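# Seat orange and blue cables in matching double-post hooks

## Task

Make every double post carry both cables, with the orange cable seated in the orange hook and the blue cable in the blue hook, each sitting beneath the hook's roof and behind its lip. Some posts start out wrong. Fix as many of those as possible, and do not disturb any post that is already correct.

## Robot and tools

ROBOTS. Four identical i2rt Big YAM arms: arm1, arm2, arm3, arm4. Each has six joints, a five-fingered right hand and a wrist camera. Foot (base_link) positions in the scene frame, in metres: arm1 (+0.645, +0.005, +0.775); arm2 (-0.001, +0.657, +0.805); arm3 (-0.653, -0.001, +0.800); arm4 (-0.009, -0.650, +0.749). Each foot faces along its own +x: arm1 toward -x, arm2 toward -y, arm3 toward +x, arm4 toward +y. The table surfaces under the arms are at z=+0.720. The hand reaches roughly 1.07 m from the joint1 axis. Room cameras: cam_corner_a, cam_corner_b, cam_high. Wrist cameras: arm1_cam_wrist through arm4_cam_wrist.

FRAME. One shared scene frame, origin on the floor, +z up. The reported hand is the hand point, 0.045 m in front of the palm. In the hand's frame, +z runs along straightened fingers, +y leaves the palm face, +x crosses the palm away from the thumb. Fingers extend about 0.06-0.07 m past the point. A wrist bracket on the little-finger side sticks out up to 0.10 m and can strike things. With joints 1, 5, 6 at zero and the hand level and forward, the palm is down and the thumb on the left.

JOINTS (radians, absolute): joint1_rad -2.879..2.879 (base yaw, positive counter-clockwise from above); joint2_rad 0..3.141 (shoulder); joint3_rad 0..3.019 (elbow, positive opens); joint4_rad -1.692..1.57 (hand pitch, positive raises fingers); joint5_rad -1.57..1.57 (sideways, positive to arm's right); joint6_rad -2.094..2.094 (roll, positive clockwise from behind). Hand keys, each -1..1, absolute: hand_little, hand_ring, hand_middle, hand_index, hand_thumb_bend (+1 straight, -1 curled); hand_thumb_turn (+1 beside palm, -1 opposite the fingers); hand_force_limit (setting: closing stops at this fingertip load, about 0 N at -1 up to 10 N at +1, 15 N for thumb); hand_speed (setting, -0.96..1; full speed from +0.48 up; scenes begin at -0.8 and force limit 0). Close at hand_speed -0.94 or slower for a soft grip.

move. Arguments: arm1, arm2, arm3, arm4 (each optional, one object per robot) and cameras. A robot omitted receives nothing new. Inside a robot's object:
- joints: a dict of absolute targets keyed by the names above.
- target: one list of seven numbers [x, y, z, qw, qx, qy, qz], an absolute hand-point pose in the scene frame, metres and a unit quaternion. The hand travels in a straight line from its current hand_target toward it. When target is present, joints may contain only hand keys.
- speed: top path speed in m/s, 0.002..0.5, default 0.25; rotation is capped at twice that in rad/s. Only allowed together with target.
- min_time_s: 0.1..8 s, the shortest duration for that robot's arm-joint motions; used with joints.
cameras: list of names, ["all"], or []; omitted means all for an empty move, none otherwise. A move with no robot parts just reports full state and images. All motions in one call start together; hand paths finish together, paced by the slowest. Paths last 0.5-10 s, and no action exceeds 15 s. Hands lag, may overshoot speed, and often land a centimetre or more off. Paths ignore obstacles and other arms.

wait: seconds 0..10, commands nothing, returns state. zoom_image: camera plus region [x0, y0, x1, y1] in pixels from the top-left, at most 504 by 504, on that camera's latest image. show_instructions: shows the reference page(s). finished_scene: scene number; irreversible, and the cables must stay correct with no robot help.

RESULTS. The move line lists each robot sent motion as done or its worst status. Statuses: off_target (stopped short, may still push); time_out (joints keep a nearby target and keep pushing; send the reported positions to relieve it); not_followed (a safety check withheld the command; 'pose unreachable' for targets); limit_stop_at_motor_heat. on_its_own lists uncommanded behaviour, with 'held at' giving a target. Robots under 'as last shown' were not named and show 'not commanded'. hand_stopped_by gives six words for little, ring, middle, index, thumb_bend, thumb_turn: moving, target, force, stalled, fault. *_load_n are fingertip loads in N, positive pushing open; a lost grip drops to about 0. Joint velocities are in rad/s; torques in N m, entries 3 and 4 wrap at ±28. The 'pictures' line orders images, which may lag the state slightly. hand_target is where the held joint targets would put the hand.

GRIP RULES. A finger motor only starts when its target changes by at least 0.002. To squeeze more, raise hand_force_limit and send a more-closed target; to loosen, send a more-open one. A thumb turned in front of the palm with fingers wrapped holds objects 0.035-0.065 m thick, handles down to about 0.025 m.

AVOID. Knocking cables or anything off the table or out of the area; pressing two robots together, including one hand closing on another's fingers; hard pushes into fixed things; long stretched-out holds or pushing at unreachable poses, which heat motors (MOTOR HOT warns, 100 °C drops the arm for 30-60 s); excessive finger loads. A refused call cancels the remaining move, wait and finished_scene calls of that reply; an invalid one does not. The robot keeps holding its last command while you deliberate.

Each tool is called after ">>>" as a command line: name --argument value for each argument, lists and objects as JSON in quotes; but a table of rows of numbers goes row by row, as --pt "numbers of a row", without its own name.

Reference images:

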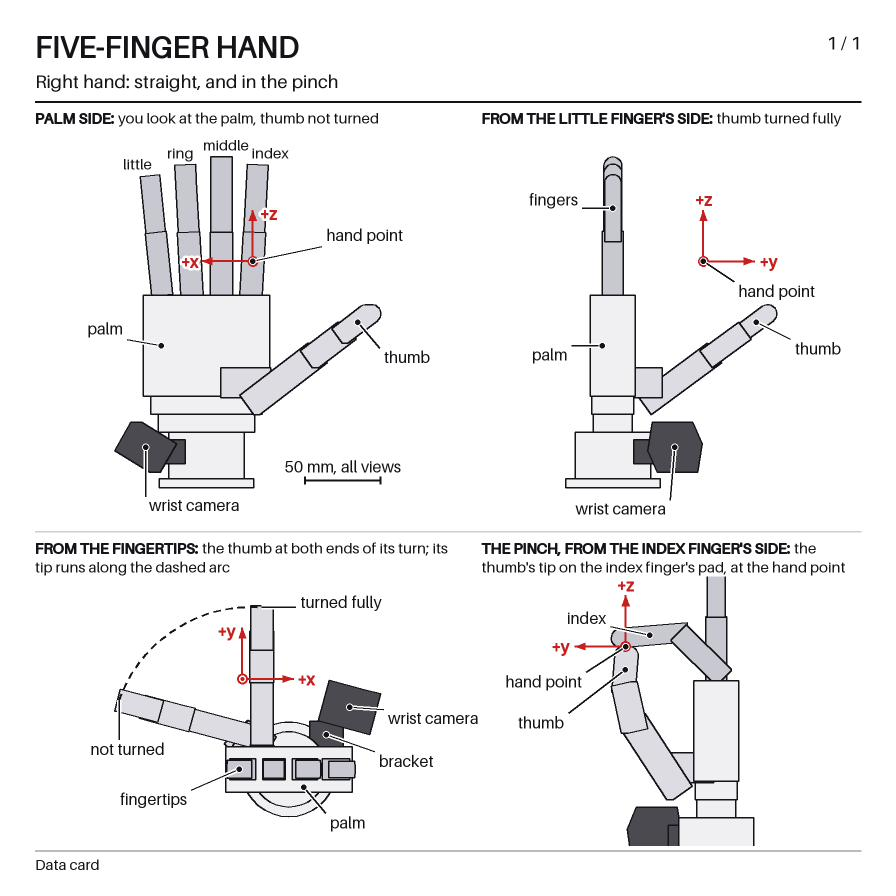

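## Session

>>> move --cameras '["all"]'

Scene clock: 0.00 s.
Joint torques (N m): no reading
Heat: arm1: hottest joint5_rad 32 °C; arm2: hottest joint4_rad 32 °C; arm3: hottest joint1_rad 33 °C; arm4: hottest joint3_rad 30 °C.
Joint velocities: within noise
arm1.joint_positions: joint1_rad=+0.407 joint2_rad=+0.580 joint3_rad=+1.344 joint4_rad=-1.200 joint5_rad=-0.179 joint6_rad=-1.263 hand_little=+1.000 hand_ring=+1.000 hand_middle=+1.000 hand_index=+1.000 hand_thumb_turn=+1.000 hand_thumb_bend=+1.000 hand_force_limit=+0.000 hand_speed=-0.800
arm1.joint_status: not commanded
arm1.hand_stopped_by: target,target,target,target,target,target
arm1.little_load_n: 0.0
arm1.ring_load_n: 0.0
arm1.middle_load_n: 0.0
arm1.index_load_n: 0.0
arm1.thumb_bend_load_n: 0.0
arm1.thumb_turn_load_n: 0.0
arm1.hand: x=+0.4071 y=-0.0689 z=+1.2738 quat_wxyz=(-0.477, -0.072, +0.839, -0.252) (m; scene frame)
arm1.hand_target: x=+0.4085 y=-0.0683 z=+1.2838 quat_wxyz=(-0.486, -0.073, +0.833, -0.255) (m; scene frame)
arm1.hand_status: not commanded
arm2.joint_positions: joint1_rad=-0.550 joint2_rad=+0.581 joint3_rad=+1.407 joint4_rad=-1.196 joint5_rad=+0.183 joint6_rad=-1.094 hand_little=+1.000 hand_ring=+1.000 hand_middle=+1.000 hand_index=+1.000 hand_thumb_turn=+1.000 hand_thumb_bend=+1.000 hand_force_limit=+0.000 hand_speed=-0.800
arm2.joint_status: not commanded
arm2.hand_stopped_by: target,target,target,target,target,target
arm2.little_load_n: 0.0
arm2.ring_load_n: 0.0
arm2.middle_load_n: 0.0
arm2.index_load_n: 0.0
arm2.thumb_bend_load_n: 0.0
arm2.thumb_turn_load_n: 0.0
arm2.hand: x=-0.1804 y=+0.5031 z=+1.3355 quat_wxyz=(+0.457, +0.178, -0.805, +0.333) (m; scene frame)
arm2.hand_target: x=-0.1793 y=+0.5051 z=+1.3473 quat_wxyz=(+0.465, +0.175, -0.798, +0.342) (m; scene frame)
arm2.hand_status: not commanded
arm3.joint_positions: joint1_rad=-0.421 joint2_rad=+0.620 joint3_rad=+1.431 joint4_rad=-1.521 joint5_rad=+0.030 joint6_rad=-1.383 hand_little=+1.000 hand_ring=+1.000 hand_middle=+1.000 hand_index=+1.000 hand_thumb_turn=+1.000 hand_thumb_bend=+1.000 hand_force_limit=+0.000 hand_speed=-0.800
arm3.joint_status: not commanded
arm3.hand_stopped_by: target,target,target,target,target,target
arm3.little_load_n: 0.0
arm3.ring_load_n: 0.0
arm3.middle_load_n: 0.0
arm3.index_load_n: 0.0
arm3.thumb_bend_load_n: 0.0
arm3.thumb_turn_load_n: 0.0
arm3.hand: x=-0.5056 y=-0.1355 z=+1.2785 quat_wxyz=(+0.059, +0.864, -0.278, +0.416) (m; scene frame)
arm3.hand_target: x=-0.5061 y=-0.1353 z=+1.2887 quat_wxyz=(+0.060, +0.859, -0.277, +0.428) (m; scene frame)
arm3.hand_status: not commanded
arm4.joint_positions: joint1_rad=-0.042 joint2_rad=+0.649 joint3_rad=+1.460 joint4_rad=-1.170 joint5_rad=+0.300 joint6_rad=-1.394 hand_little=+1.000 hand_ring=+1.000 hand_middle=+1.000 hand_index=+1.000 hand_thumb_turn=+1.000 hand_thumb_bend=+1.000 hand_force_limit=+0.000 hand_speed=-0.800
arm4.joint_status: not commanded
arm4.hand_stopped_by: target,target,target,target,target,target
arm4.little_load_n: 0.0
arm4.ring_load_n: 0.0
arm4.middle_load_n: 0.0
arm4.index_load_n: 0.0
arm4.thumb_bend_load_n: 0.0
arm4.thumb_turn_load_n: 0.0
arm4.hand: x=+0.1017 y=-0.4117 z=+1.3147 quat_wxyz=(-0.349, +0.680, +0.454, +0.458) (m; scene frame)
arm4.hand_target: x=+0.1017 y=-0.4142 z=+1.3273 quat_wxyz=(-0.359, +0.674, +0.448, +0.464) (m; scene frame)
arm4.hand_status: not commanded
pictures: arm1_cam_wrist, arm2_cam_wrist, arm3_cam_wrist, arm4_cam_wrist, cam_corner_a, cam_corner_b, cam_high

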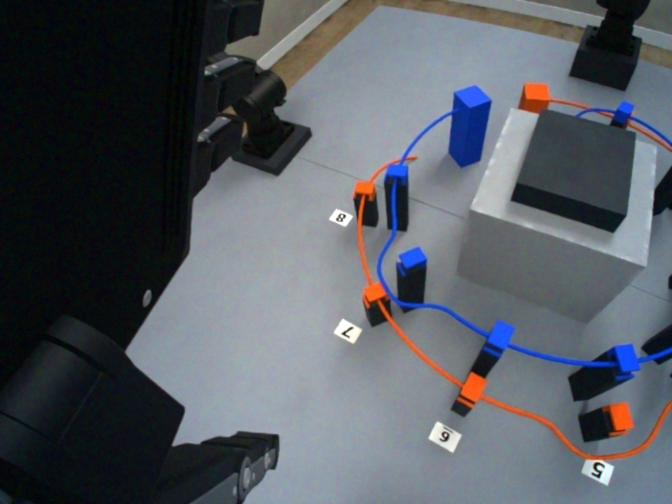

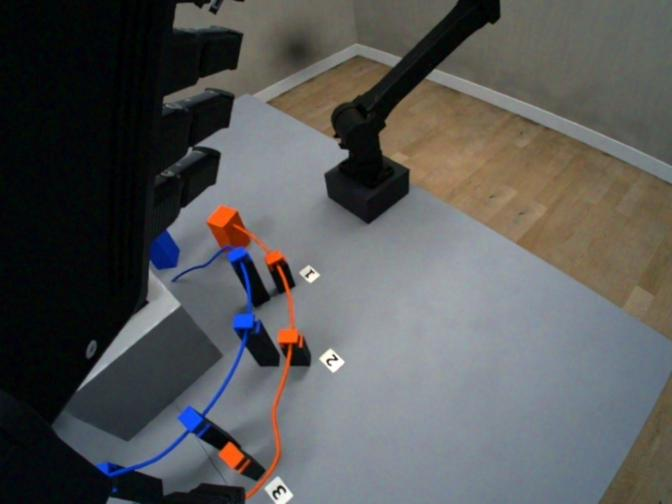

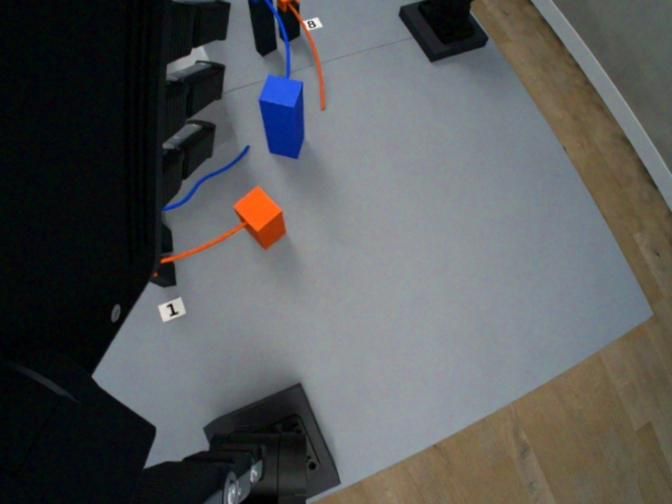

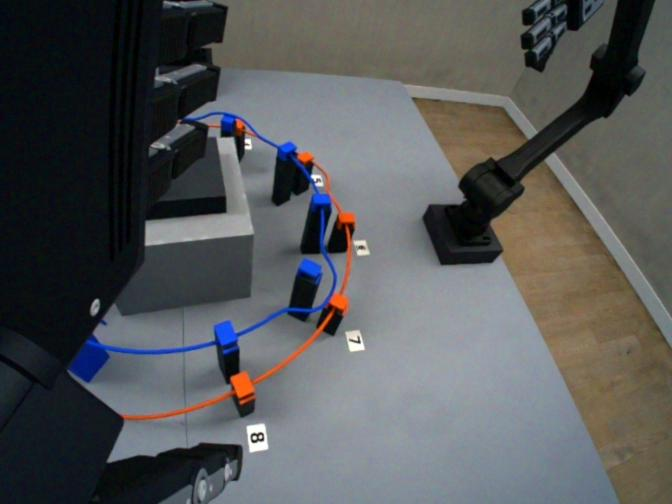

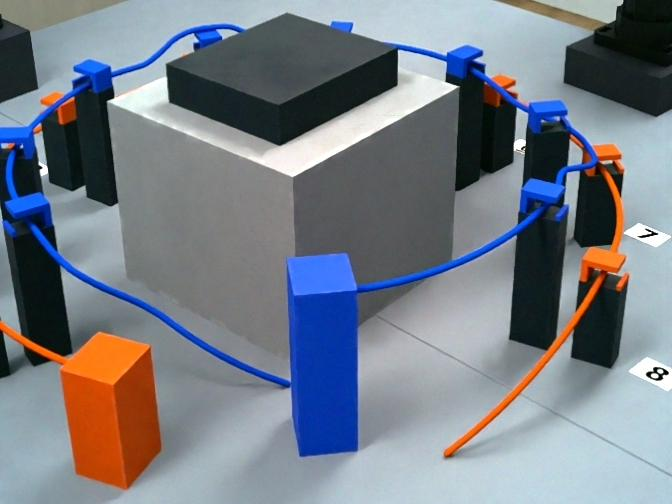

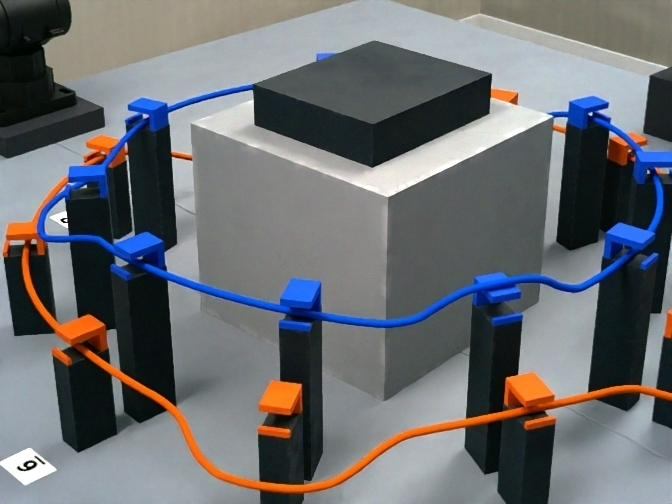

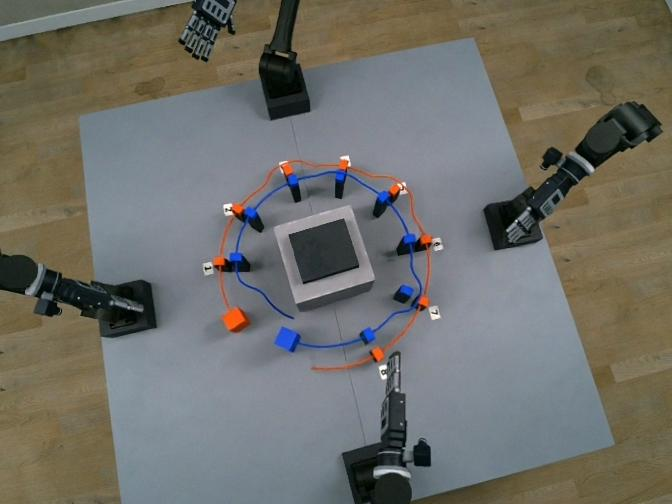

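>>> zoom_image --camera "cam_high" --region '[190, 140, 450, 335]'

>>> zoom_image --camera "cam_high" --region '[260, 140, 420, 260]'

>>> zoom_image --camera "cam_high" --region '[340, 220, 460, 380]'

>>> zoom_image --camera "cam_high" --region '[190, 190, 310, 350]'

>>> zoom_image --camera "cam_corner_a" --region '[440, 20, 672, 300]'

>>> zoom_image --camera "cam_corner_a" --region '[0, 0, 250, 250]'

>>> zoom_image --camera "cam_corner_b" --region '[0, 60, 250, 400]'

>>> zoom_image --camera "cam_corner_b" --region '[230, 230, 580, 504]'

>>> zoom_image --camera "cam_corner_b" --region '[472, 60, 672, 330]'

>>> zoom_image --camera "arm1_cam_wrist" --region '[320, 240, 672, 504]'

>>> zoom_image --camera "arm2_cam_wrist" --region '[80, 200, 380, 504]'

>>> zoom_image --camera "arm4_cam_wrist" --region '[150, 100, 400, 440]'

Scaled by 1.938.

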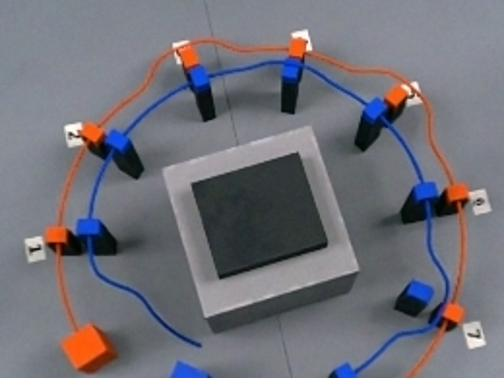

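Scaled by 3.150.

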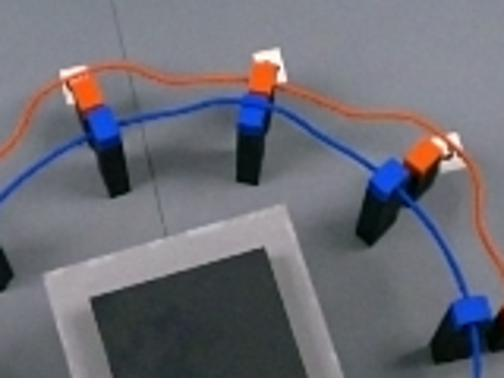

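Scaled by 3.150.

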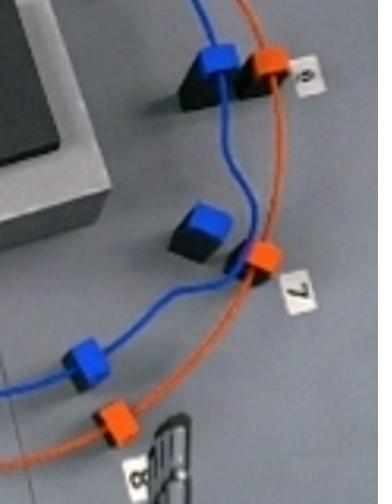

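Scaled by 3.150.

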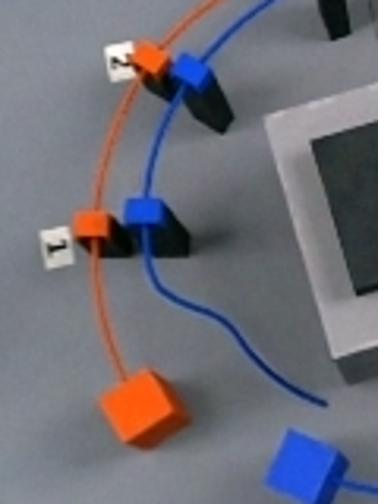

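Scaled by 1.800.

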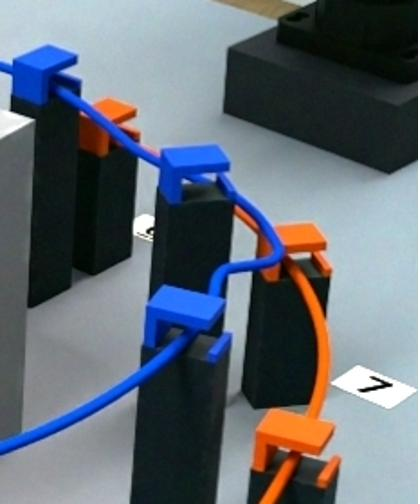

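Scaled by 2.016.

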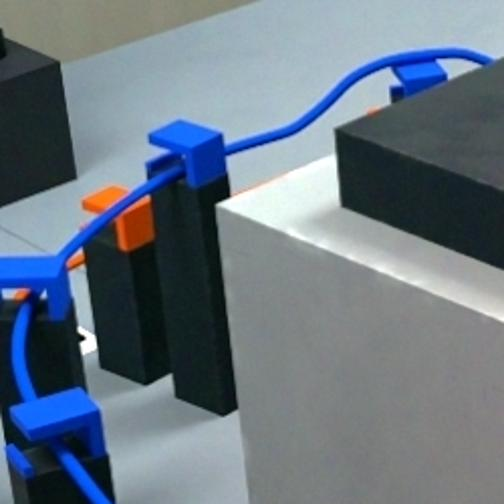

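Scaled by 1.482.

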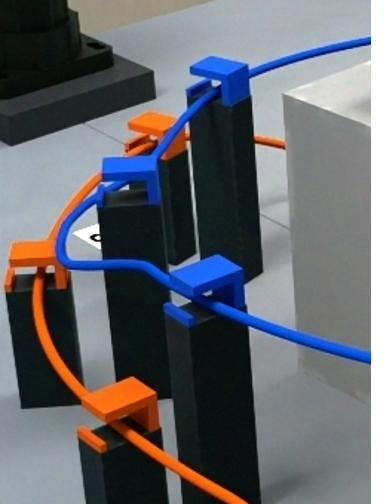

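Scaled by 1.440.

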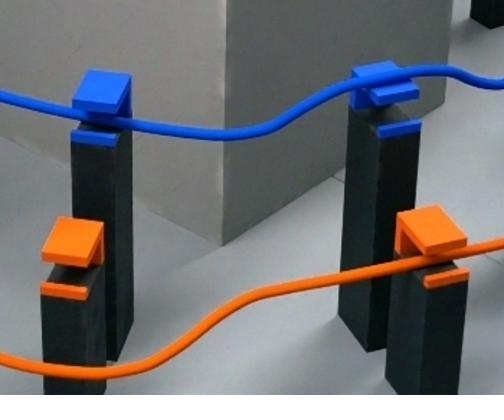

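Scaled by 1.867.

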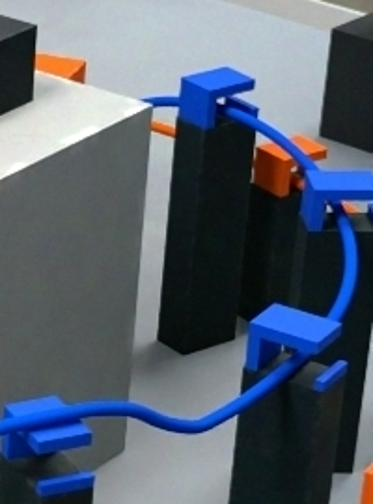

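Scaled by 1.432 from the camera's 672x504 image, which has a finer 960x720 frame.

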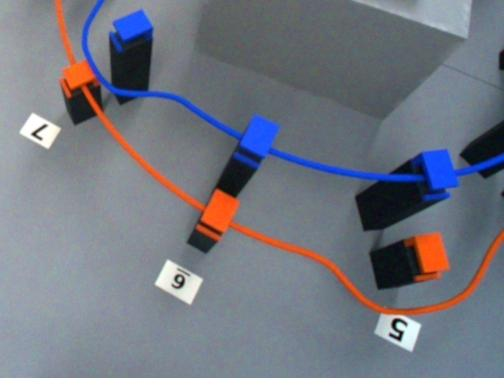

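Scaled by 1.658 from the camera's 672x504 image, which has a finer 960x720 frame.

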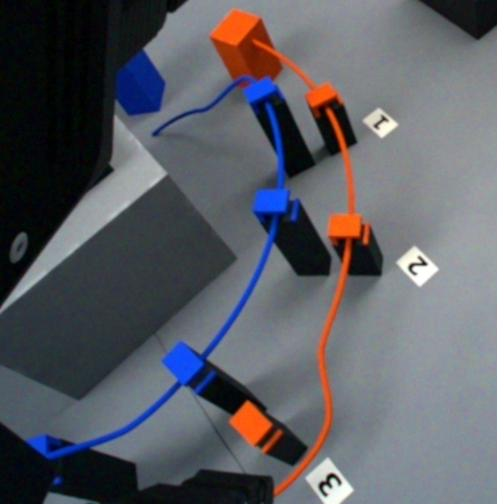

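Scaled by 1.482 from the camera's 672x504 image, which has a finer 960x720 frame.

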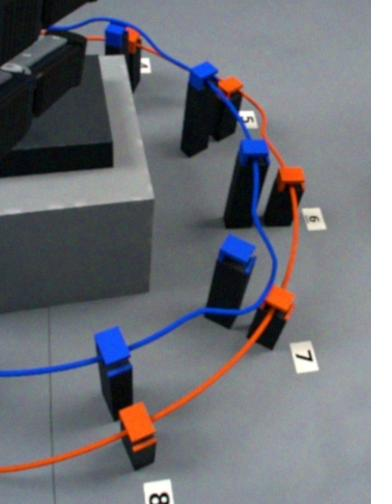

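>>> zoom_image --camera "cam_high" --region '[470, 170, 570, 270]'

>>> zoom_image --camera "cam_high" --region '[240, 40, 340, 140]'

>>> zoom_image --camera "cam_high" --region '[80, 260, 180, 360]'

>>> zoom_image --camera "cam_high" --region '[330, 404, 430, 504]'

>>> zoom_image --camera "cam_high" --region '[350, 160, 450, 260]'

>>> zoom_image --camera "cam_high" --region '[270, 140, 370, 240]'

>>> zoom_image --camera "cam_high" --region '[350, 240, 450, 340]'

>>> zoom_image --camera "arm1_cam_wrist" --region '[220, 100, 320, 200]'

>>> zoom_image --camera "arm1_cam_wrist" --region '[550, 0, 670, 110]'

Scaled by 5.040.

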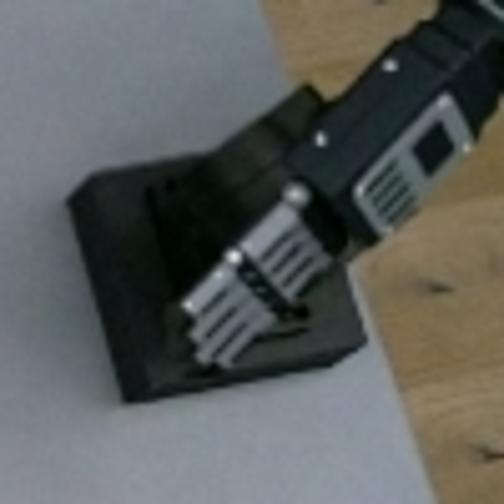

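Scaled by 5.040.

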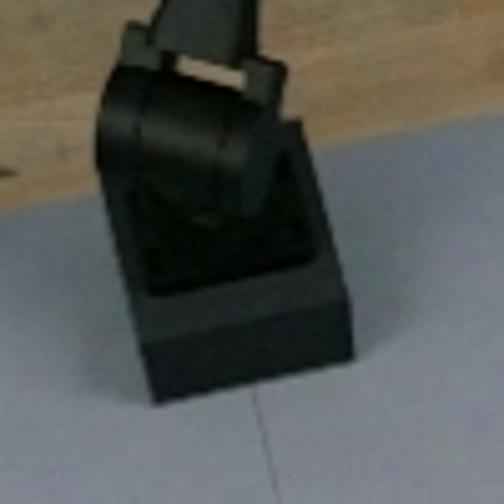

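Scaled by 5.040.

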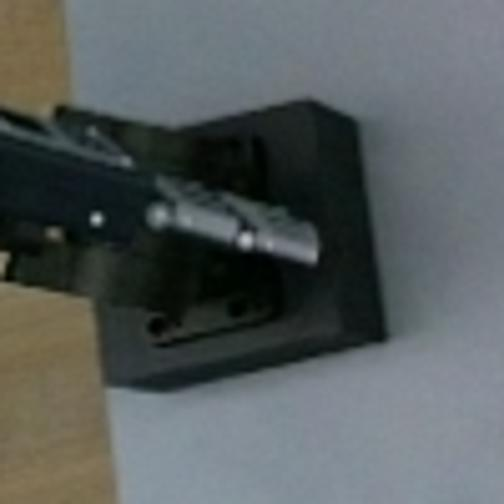

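Scaled by 5.040.

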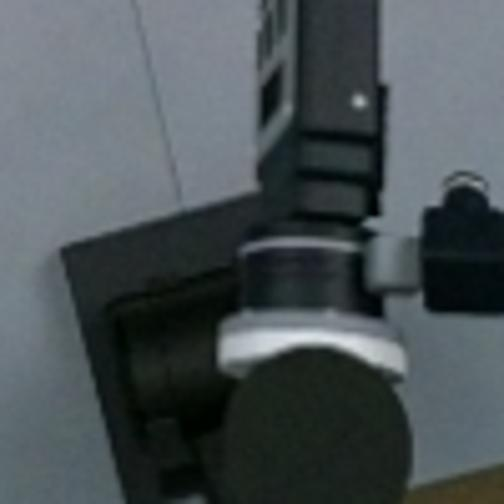

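Scaled by 5.040.

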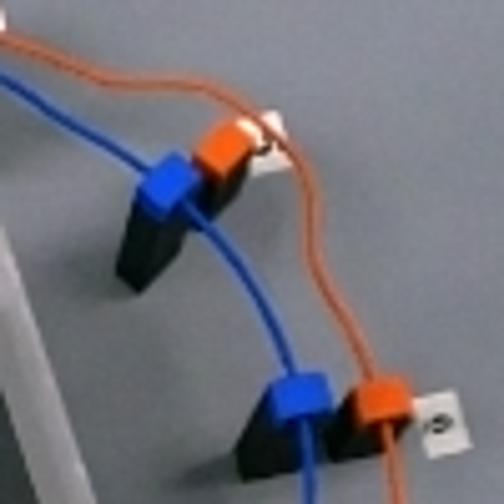

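Scaled by 5.040.

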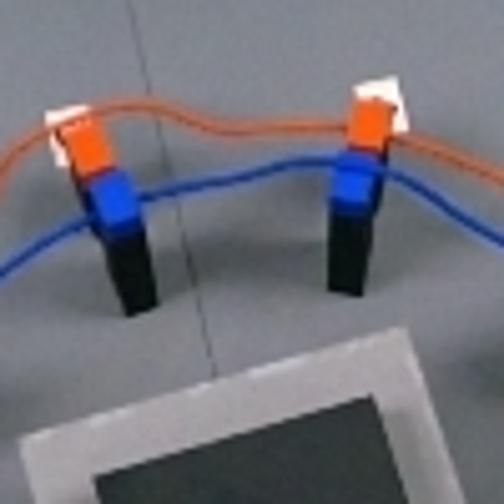

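Scaled by 5.040.

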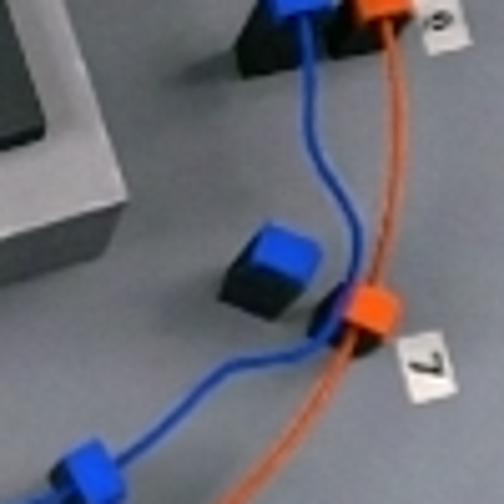

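Scaled by 5.040 from the camera's 672x504 image, which has a finer 960x720 frame.

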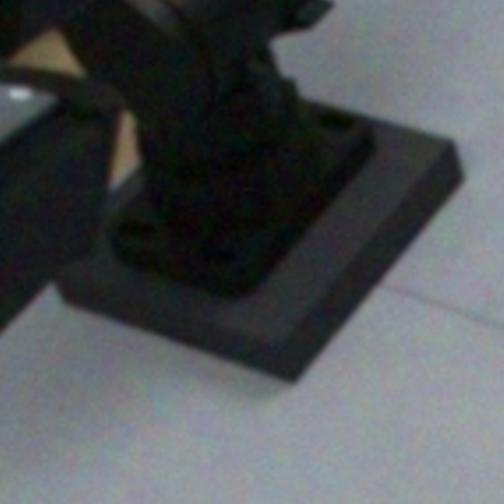

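Scaled by 4.200 from the camera's 672x504 image, which has a finer 960x720 frame.

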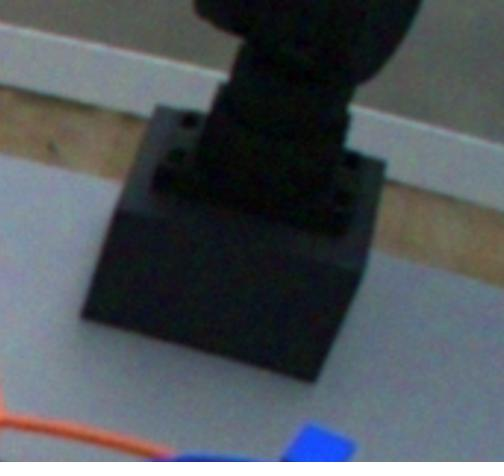

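>>> zoom_image --camera "cam_corner_b" --region '[250, 260, 350, 360]'

>>> zoom_image --camera "cam_corner_b" --region '[230, 360, 340, 504]'

>>> zoom_image --camera "cam_corner_b" --region '[450, 250, 590, 450]'

>>> zoom_image --camera "cam_corner_b" --region '[580, 200, 672, 340]'

>>> zoom_image --camera "cam_corner_b" --region '[30, 130, 190, 330]'

>>> zoom_image --camera "cam_corner_a" --region '[500, 80, 640, 280]'

>>> zoom_image --camera "cam_corner_a" --region '[0, 90, 120, 260]'

Scaled by 5.040.

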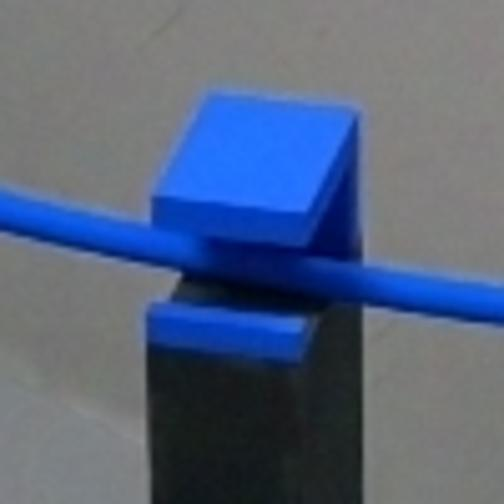

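Scaled by 3.500.

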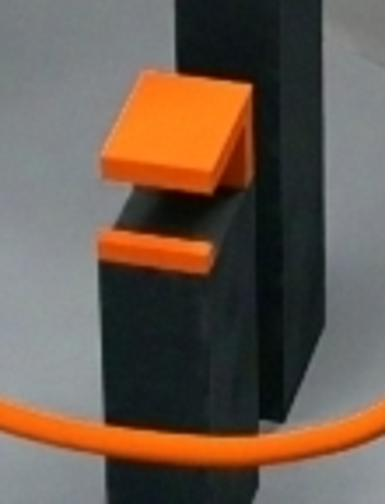

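Scaled by 2.520.

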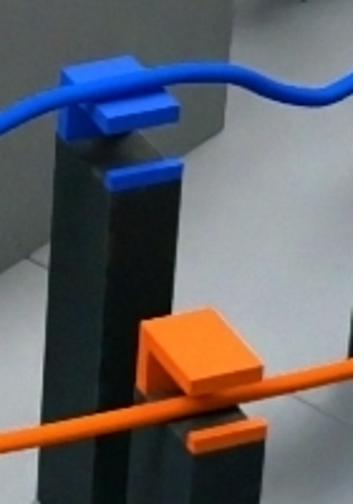

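Scaled by 3.600.

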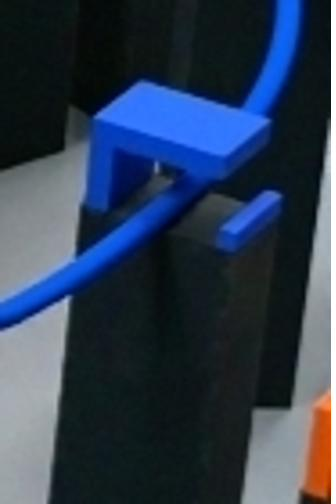

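Scaled by 2.520.

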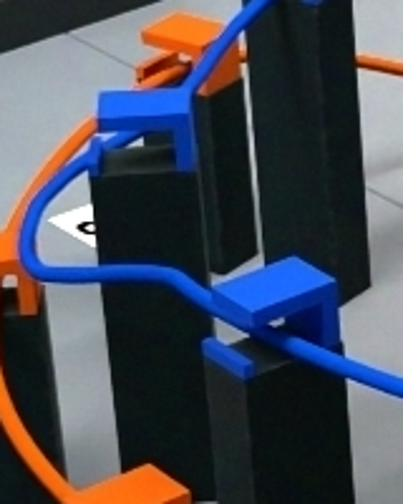

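Scaled by 2.520.

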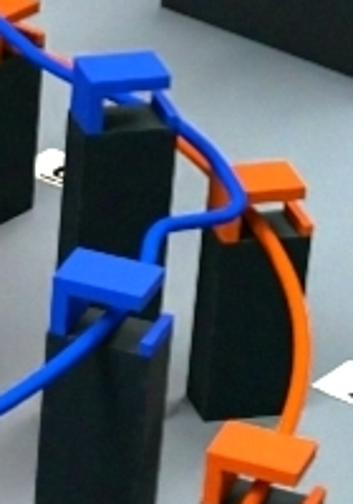

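Scaled by 2.965.

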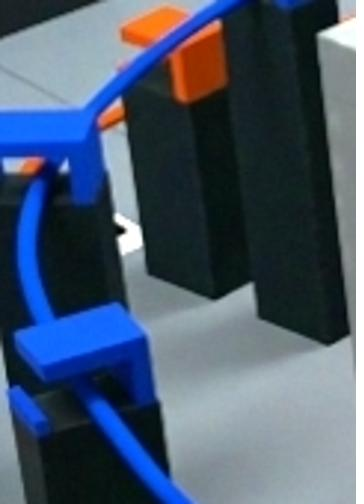

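>>> move --arm2 '{"joints": {"joint1_rad": 0.74, "joint2_rad": 2.02, "joint3_rad": 1.9, "joint4_rad": -1.45, "joint5_rad": 0.0, "joint6_rad": -1.40, "hand_speed": -0.4, "hand_index": -0.12, "hand_middle": -0.12, "hand_ring": -0.12, "hand_little": -0.12}, "min_time_s": 4}' --cameras '["arm2_cam_wrist", "cam_corner_b", "cam_high"]'

Scene clock: 936.77 s.
Joint torques (N m): arm1=[1.08 3.96 7.91 2.66 -0.11 -0.02] | arm2=[-0.15 -18.61 13.75 -0.05 -0.07 -0.06] | arm3=[1.55 3.14 7.82 1.91 -0.05 -0.11] | arm4=[1.14 4.07 8.14 2.13 0.12 0.04]
Heat: arm1: hottest joint3_rad 37 °C; arm2: hottest joint3_rad 40 °C; arm3: hottest joint3_rad 36 °C; arm4: hottest joint3_rad 37 °C.
move: arm2 done
Joint velocities: within noise
arm1, arm3, arm4: as last shown
arm2.joint_positions: joint1_rad=+0.744 joint2_rad=+2.016 joint3_rad=+1.843 joint4_rad=-1.442 joint5_rad=+0.001 joint6_rad=-1.393 hand_little=-0.120 hand_ring=-0.120 hand_middle=-0.120 hand_index=-0.120 hand_thumb_turn=+1.000 hand_thumb_bend=+1.000 hand_force_limit=+0.000 hand_speed=-0.400
arm2.joint_status: all done
arm2.hand_stopped_by: target,target,target,target,target,target
arm2.little_load_n: 0.0
arm2.ring_load_n: 0.0
arm2.middle_load_n: 0.0
arm2.index_load_n: 0.0
arm2.thumb_bend_load_n: 0.0
arm2.thumb_turn_load_n: 0.0
arm2.hand: x=+0.3537 y=+0.2089 z=+0.9188 quat_wxyz=(-0.008, +0.881, -0.472, -0.019) (m; scene frame)
arm2.hand_target: x=+0.3633 y=+0.1952 z=+0.9357 quat_wxyz=(-0.001, +0.882, -0.471, +0.003) (m; scene frame)
arm2.hand_status: not commanded
arm3.thumb_turn_load_n: -0.5
pictures: arm2_cam_wrist, cam_corner_b, cam_high

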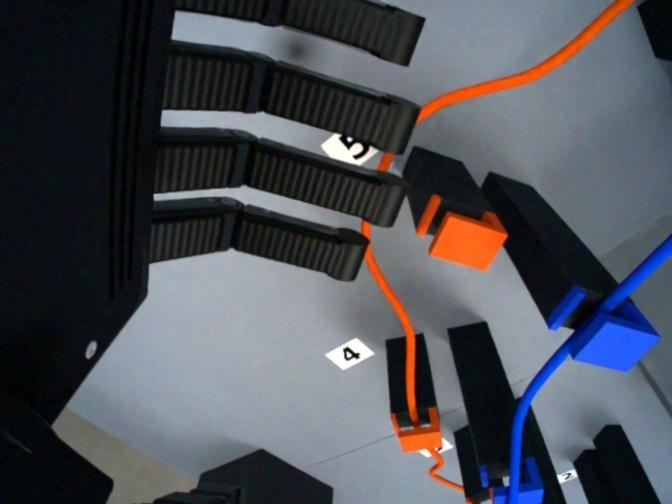

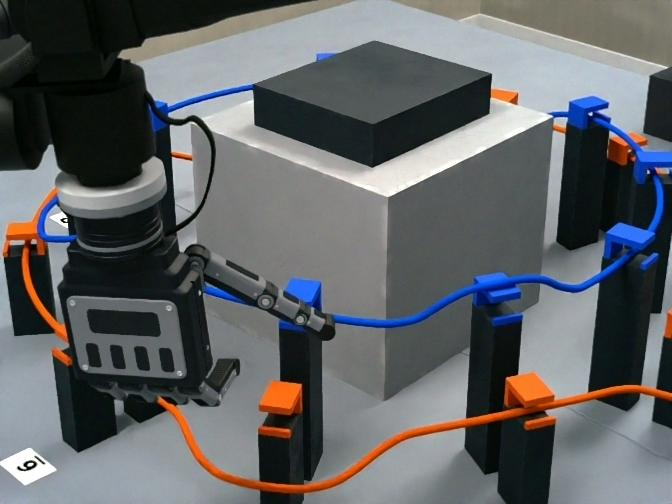

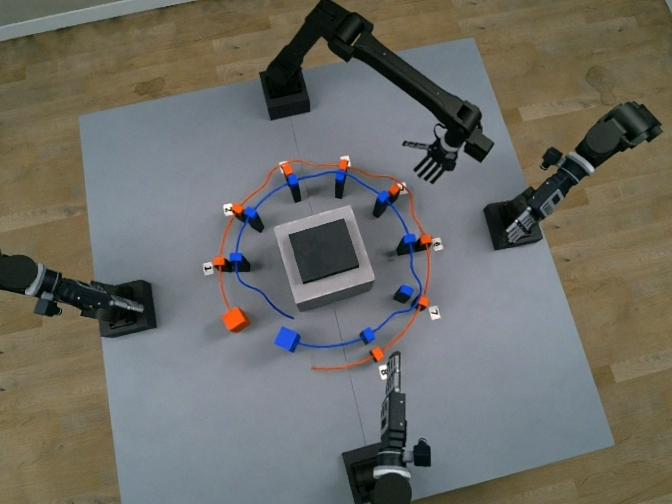

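>>> zoom_image --camera "cam_high" --region '[390, 110, 490, 210]'

>>> zoom_image --camera "cam_corner_b" --region '[50, 230, 350, 430]'

>>> zoom_image --camera "arm2_cam_wrist" --region '[300, 0, 672, 400]'

Scaled by 5.040.

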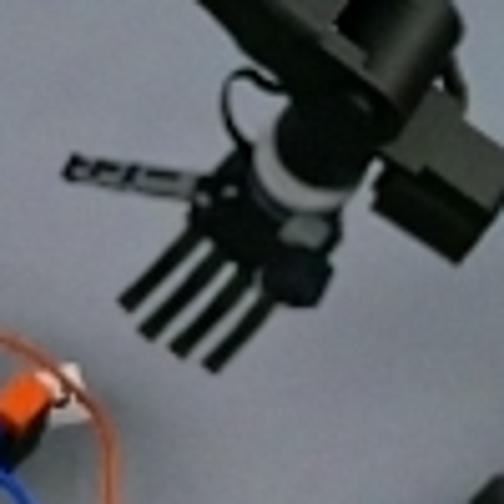

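Scaled by 1.680.

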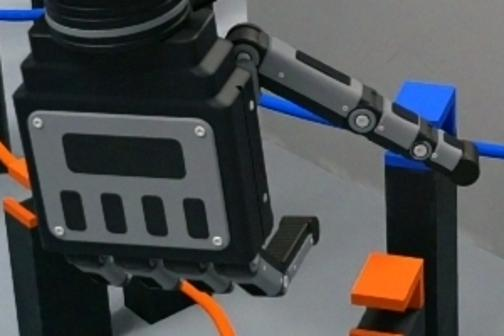

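Scaled by 1.260 from the camera's 672x504 image, which has a finer 960x720 frame.

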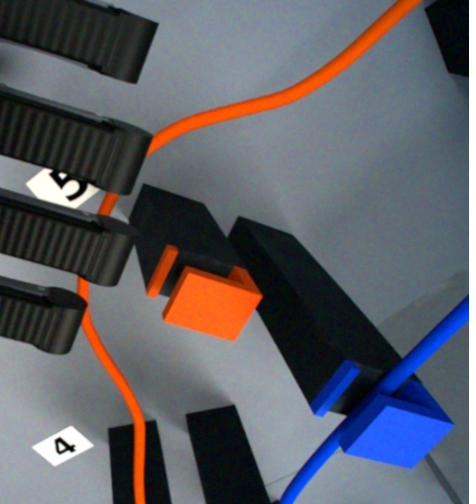

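>>> move --arm2 '{"target": [0.3331, 0.2549, 0.86, 0.0, 0.887, -0.4617, 0.0], "speed": 0.12}' --cameras '["arm2_cam_wrist", "cam_corner_b", "cam_high"]'

>>> zoom_image --camera "cam_high" --region '[370, 110, 470, 210]'

>>> zoom_image --camera "cam_corner_b" --region '[150, 280, 400, 504]'

>>> zoom_image --camera "arm2_cam_wrist" --region '[300, 0, 672, 400]'

Scene clock: 1001.33 s.
Joint torques (N m): arm1=[0.91 3.96 7.92 2.66 -0.12 -0.02] | arm2=[0.03 -19.02 7.5 0.73 0.12 0.09] | arm3=[1.32 3.08 7.8 2.02 -0.04 -0.14] | arm4=[0.97 4.07 8.2 2.13 0.11 0.02]
Heat: arm1: hottest joint3_rad 38 °C; arm2: hottest joint3_rad 43 °C; arm3: hottest joint3_rad 36 °C; arm4: hottest joint3_rad 37 °C.
move: arm2 done
Joint velocities: within noise
arm1, arm3, arm4: as last shown
arm1.index_load_n: -0.5
arm2.joint_positions: joint1_rad=+0.769 joint2_rad=+1.923 joint3_rad=+1.522 joint4_rad=-1.192 joint5_rad=+0.001 joint6_rad=-1.391 hand_little=-0.120 hand_ring=-0.120 hand_middle=-0.120 hand_index=-0.120 hand_thumb_turn=+1.000 hand_thumb_bend=+1.000 hand_force_limit=+0.000 hand_speed=-0.400
arm2.joint_status: not commanded
arm2.hand_stopped_by: target,target,target,target,target,target
arm2.little_load_n: 0.0
arm2.ring_load_n: 0.5
arm2.middle_load_n: 0.0
arm2.index_load_n: 0.0
arm2.thumb_bend_load_n: 0.0
arm2.thumb_turn_load_n: 0.0
arm2.hand: x=+0.3304 y=+0.2518 z=+0.8541 quat_wxyz=(-0.004, +0.887, -0.462, -0.008) (m; scene frame)
arm2.hand_target: x=+0.3331 y=+0.2550 z=+0.8599 quat_wxyz=(+0.000, +0.887, -0.462, +0.000) (m; scene frame)
arm2.hand_status: done (0.007 m and 1.0 deg from the pose sent, 0.077 m and 2.7 deg at the start)
arm3.thumb_turn_load_n: 0.0
pictures: arm2_cam_wrist, cam_corner_b, cam_high

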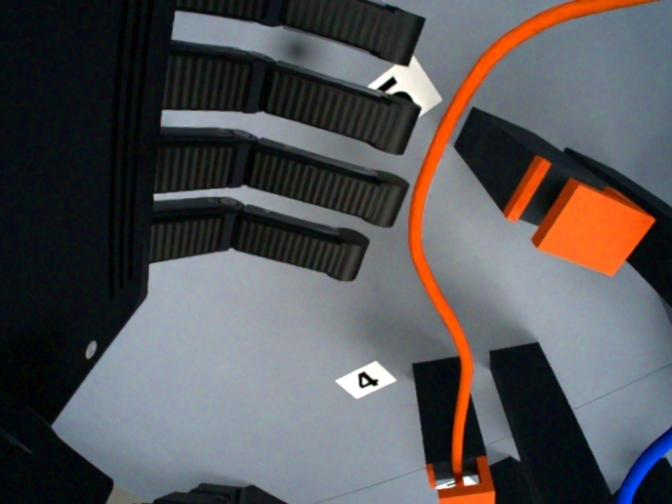

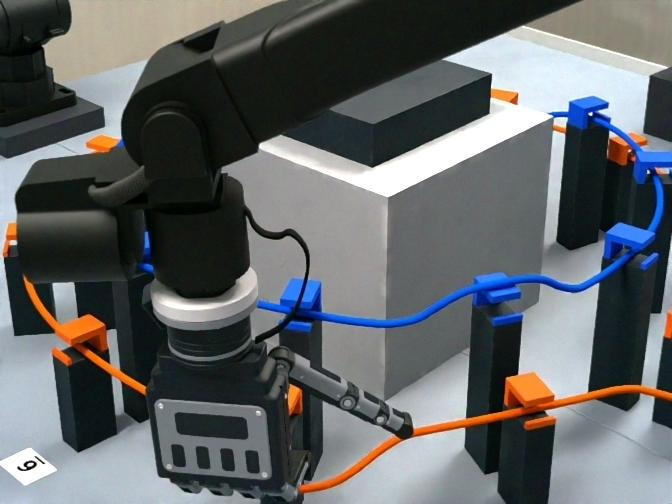

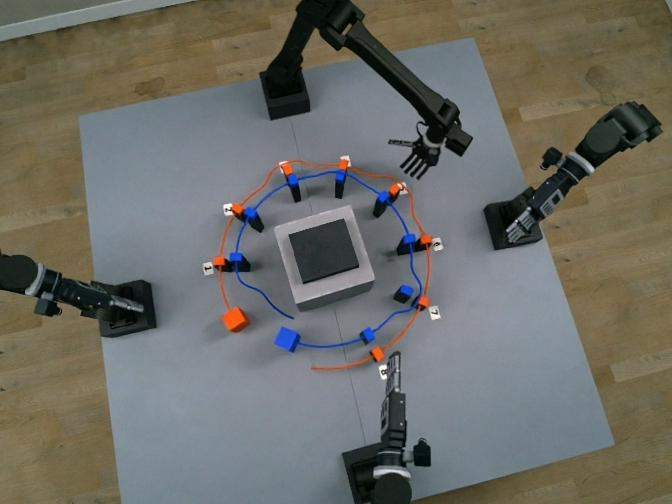

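Scaled by 5.040.

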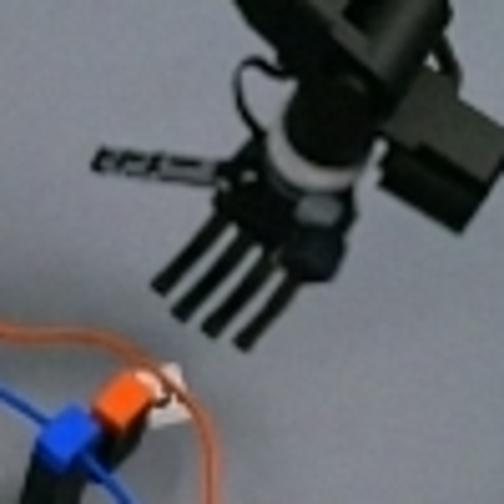

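Scaled by 2.016.

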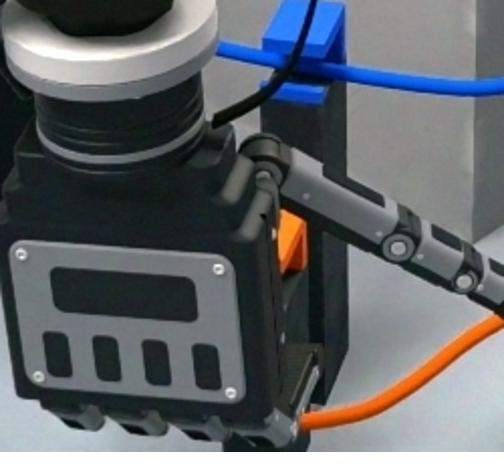

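Scaled by 1.260 from the camera's 672x504 image, which has a finer 960x720 frame.

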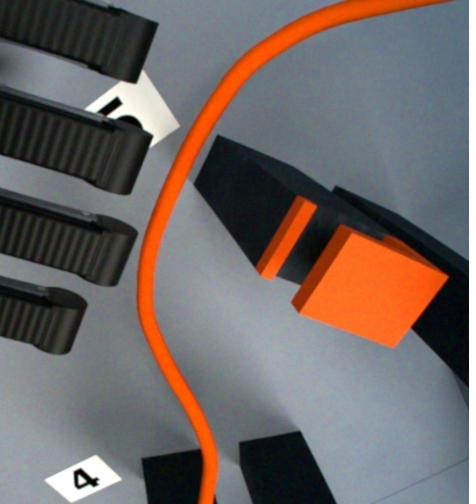

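>>> move --arm2 '{"target": [0.3351, 0.2569, 0.794, 0.0, 0.8703, -0.4924, 0.0], "speed": 0.1}' --cameras '["arm2_cam_wrist", "cam_corner_b"]'

>>> zoom_image --camera "cam_corner_b" --region '[150, 300, 400, 504]'

>>> zoom_image --camera "arm2_cam_wrist" --region '[300, 0, 672, 400]'

Scene clock: 1080.10 s.
Joint torques (N m): arm1=[1.08 3.84 7.87 2.63 -0.11 -0.02] | arm2=[0.44 -16.73 7.47 0.64 0.1 0.04] | arm3=[1.2 3.37 7.87 1.91 -0.07 -0.16] | arm4=[1.08 4.07 8.14 2.17 0.11 0.02]
Heat: arm1: hottest joint3_rad 38 °C; arm2: hottest joint3_rad 39 °C; arm3: hottest joint3_rad 36 °C; arm4: hottest joint3_rad 37 °C.
move: arm2 done
Joint velocities: within noise
arm1, arm3, arm4: as last shown
arm1.index_load_n: 0.0
arm2.joint_positions: joint1_rad=+0.769 joint2_rad=+1.979 joint3_rad=+1.459 joint4_rad=-1.049 joint5_rad=+0.002 joint6_rad=-1.322 hand_little=-0.120 hand_ring=-0.120 hand_middle=-0.120 hand_index=-0.120 hand_thumb_turn=+1.000 hand_thumb_bend=+1.000 hand_force_limit=+0.000 hand_speed=-0.400
arm2.joint_status: not commanded
arm2.hand_stopped_by: target,target,target,target,target,target
arm2.little_load_n: 0.0
arm2.ring_load_n: 0.0
arm2.middle_load_n: 0.0
arm2.index_load_n: 0.0
arm2.thumb_bend_load_n: 0.0
arm2.thumb_turn_load_n: 0.0
arm2.hand: x=+0.3334 y=+0.2532 z=+0.8007 quat_wxyz=(-0.001, +0.870, -0.492, +0.003) (m; scene frame)
arm2.hand_target: x=+0.3352 y=+0.2569 z=+0.7941 quat_wxyz=(+0.000, +0.870, -0.492, +0.000) (m; scene frame)
arm2.hand_status: done (0.008 m and 0.4 deg from the pose sent, 0.061 m and 4.0 deg at the start)
pictures: arm2_cam_wrist, cam_corner_b

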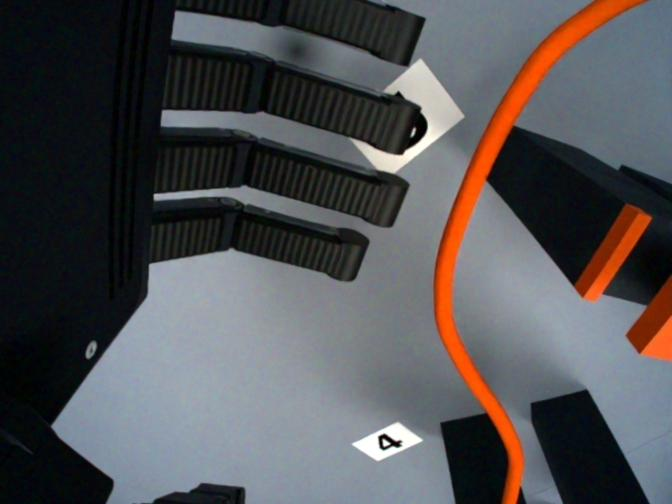

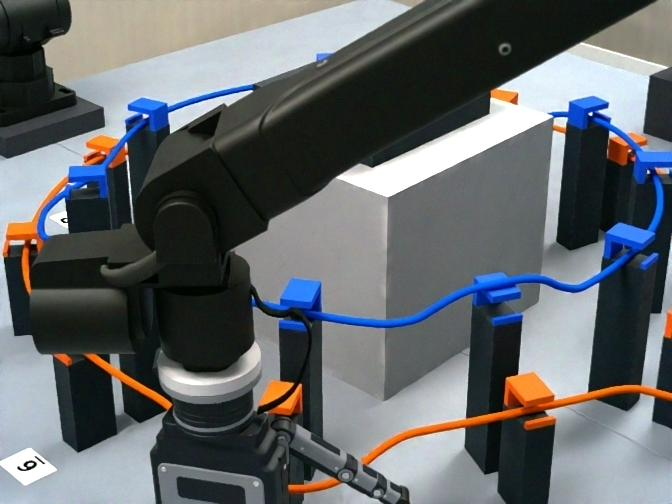

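Scaled by 2.016.

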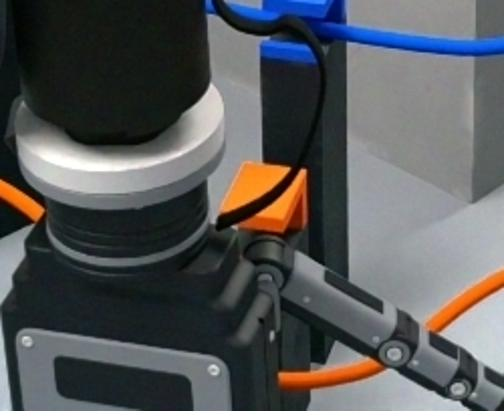

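Scaled by 1.260 from the camera's 672x504 image, which has a finer 960x720 frame.

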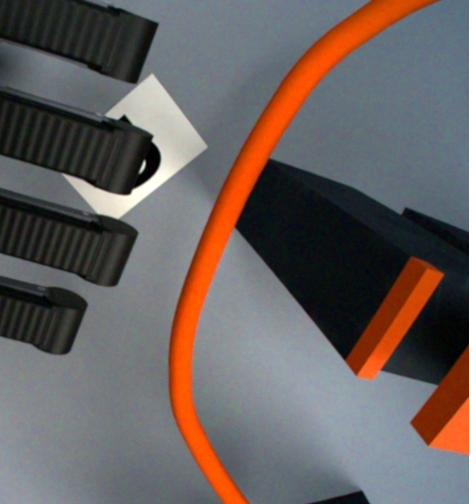

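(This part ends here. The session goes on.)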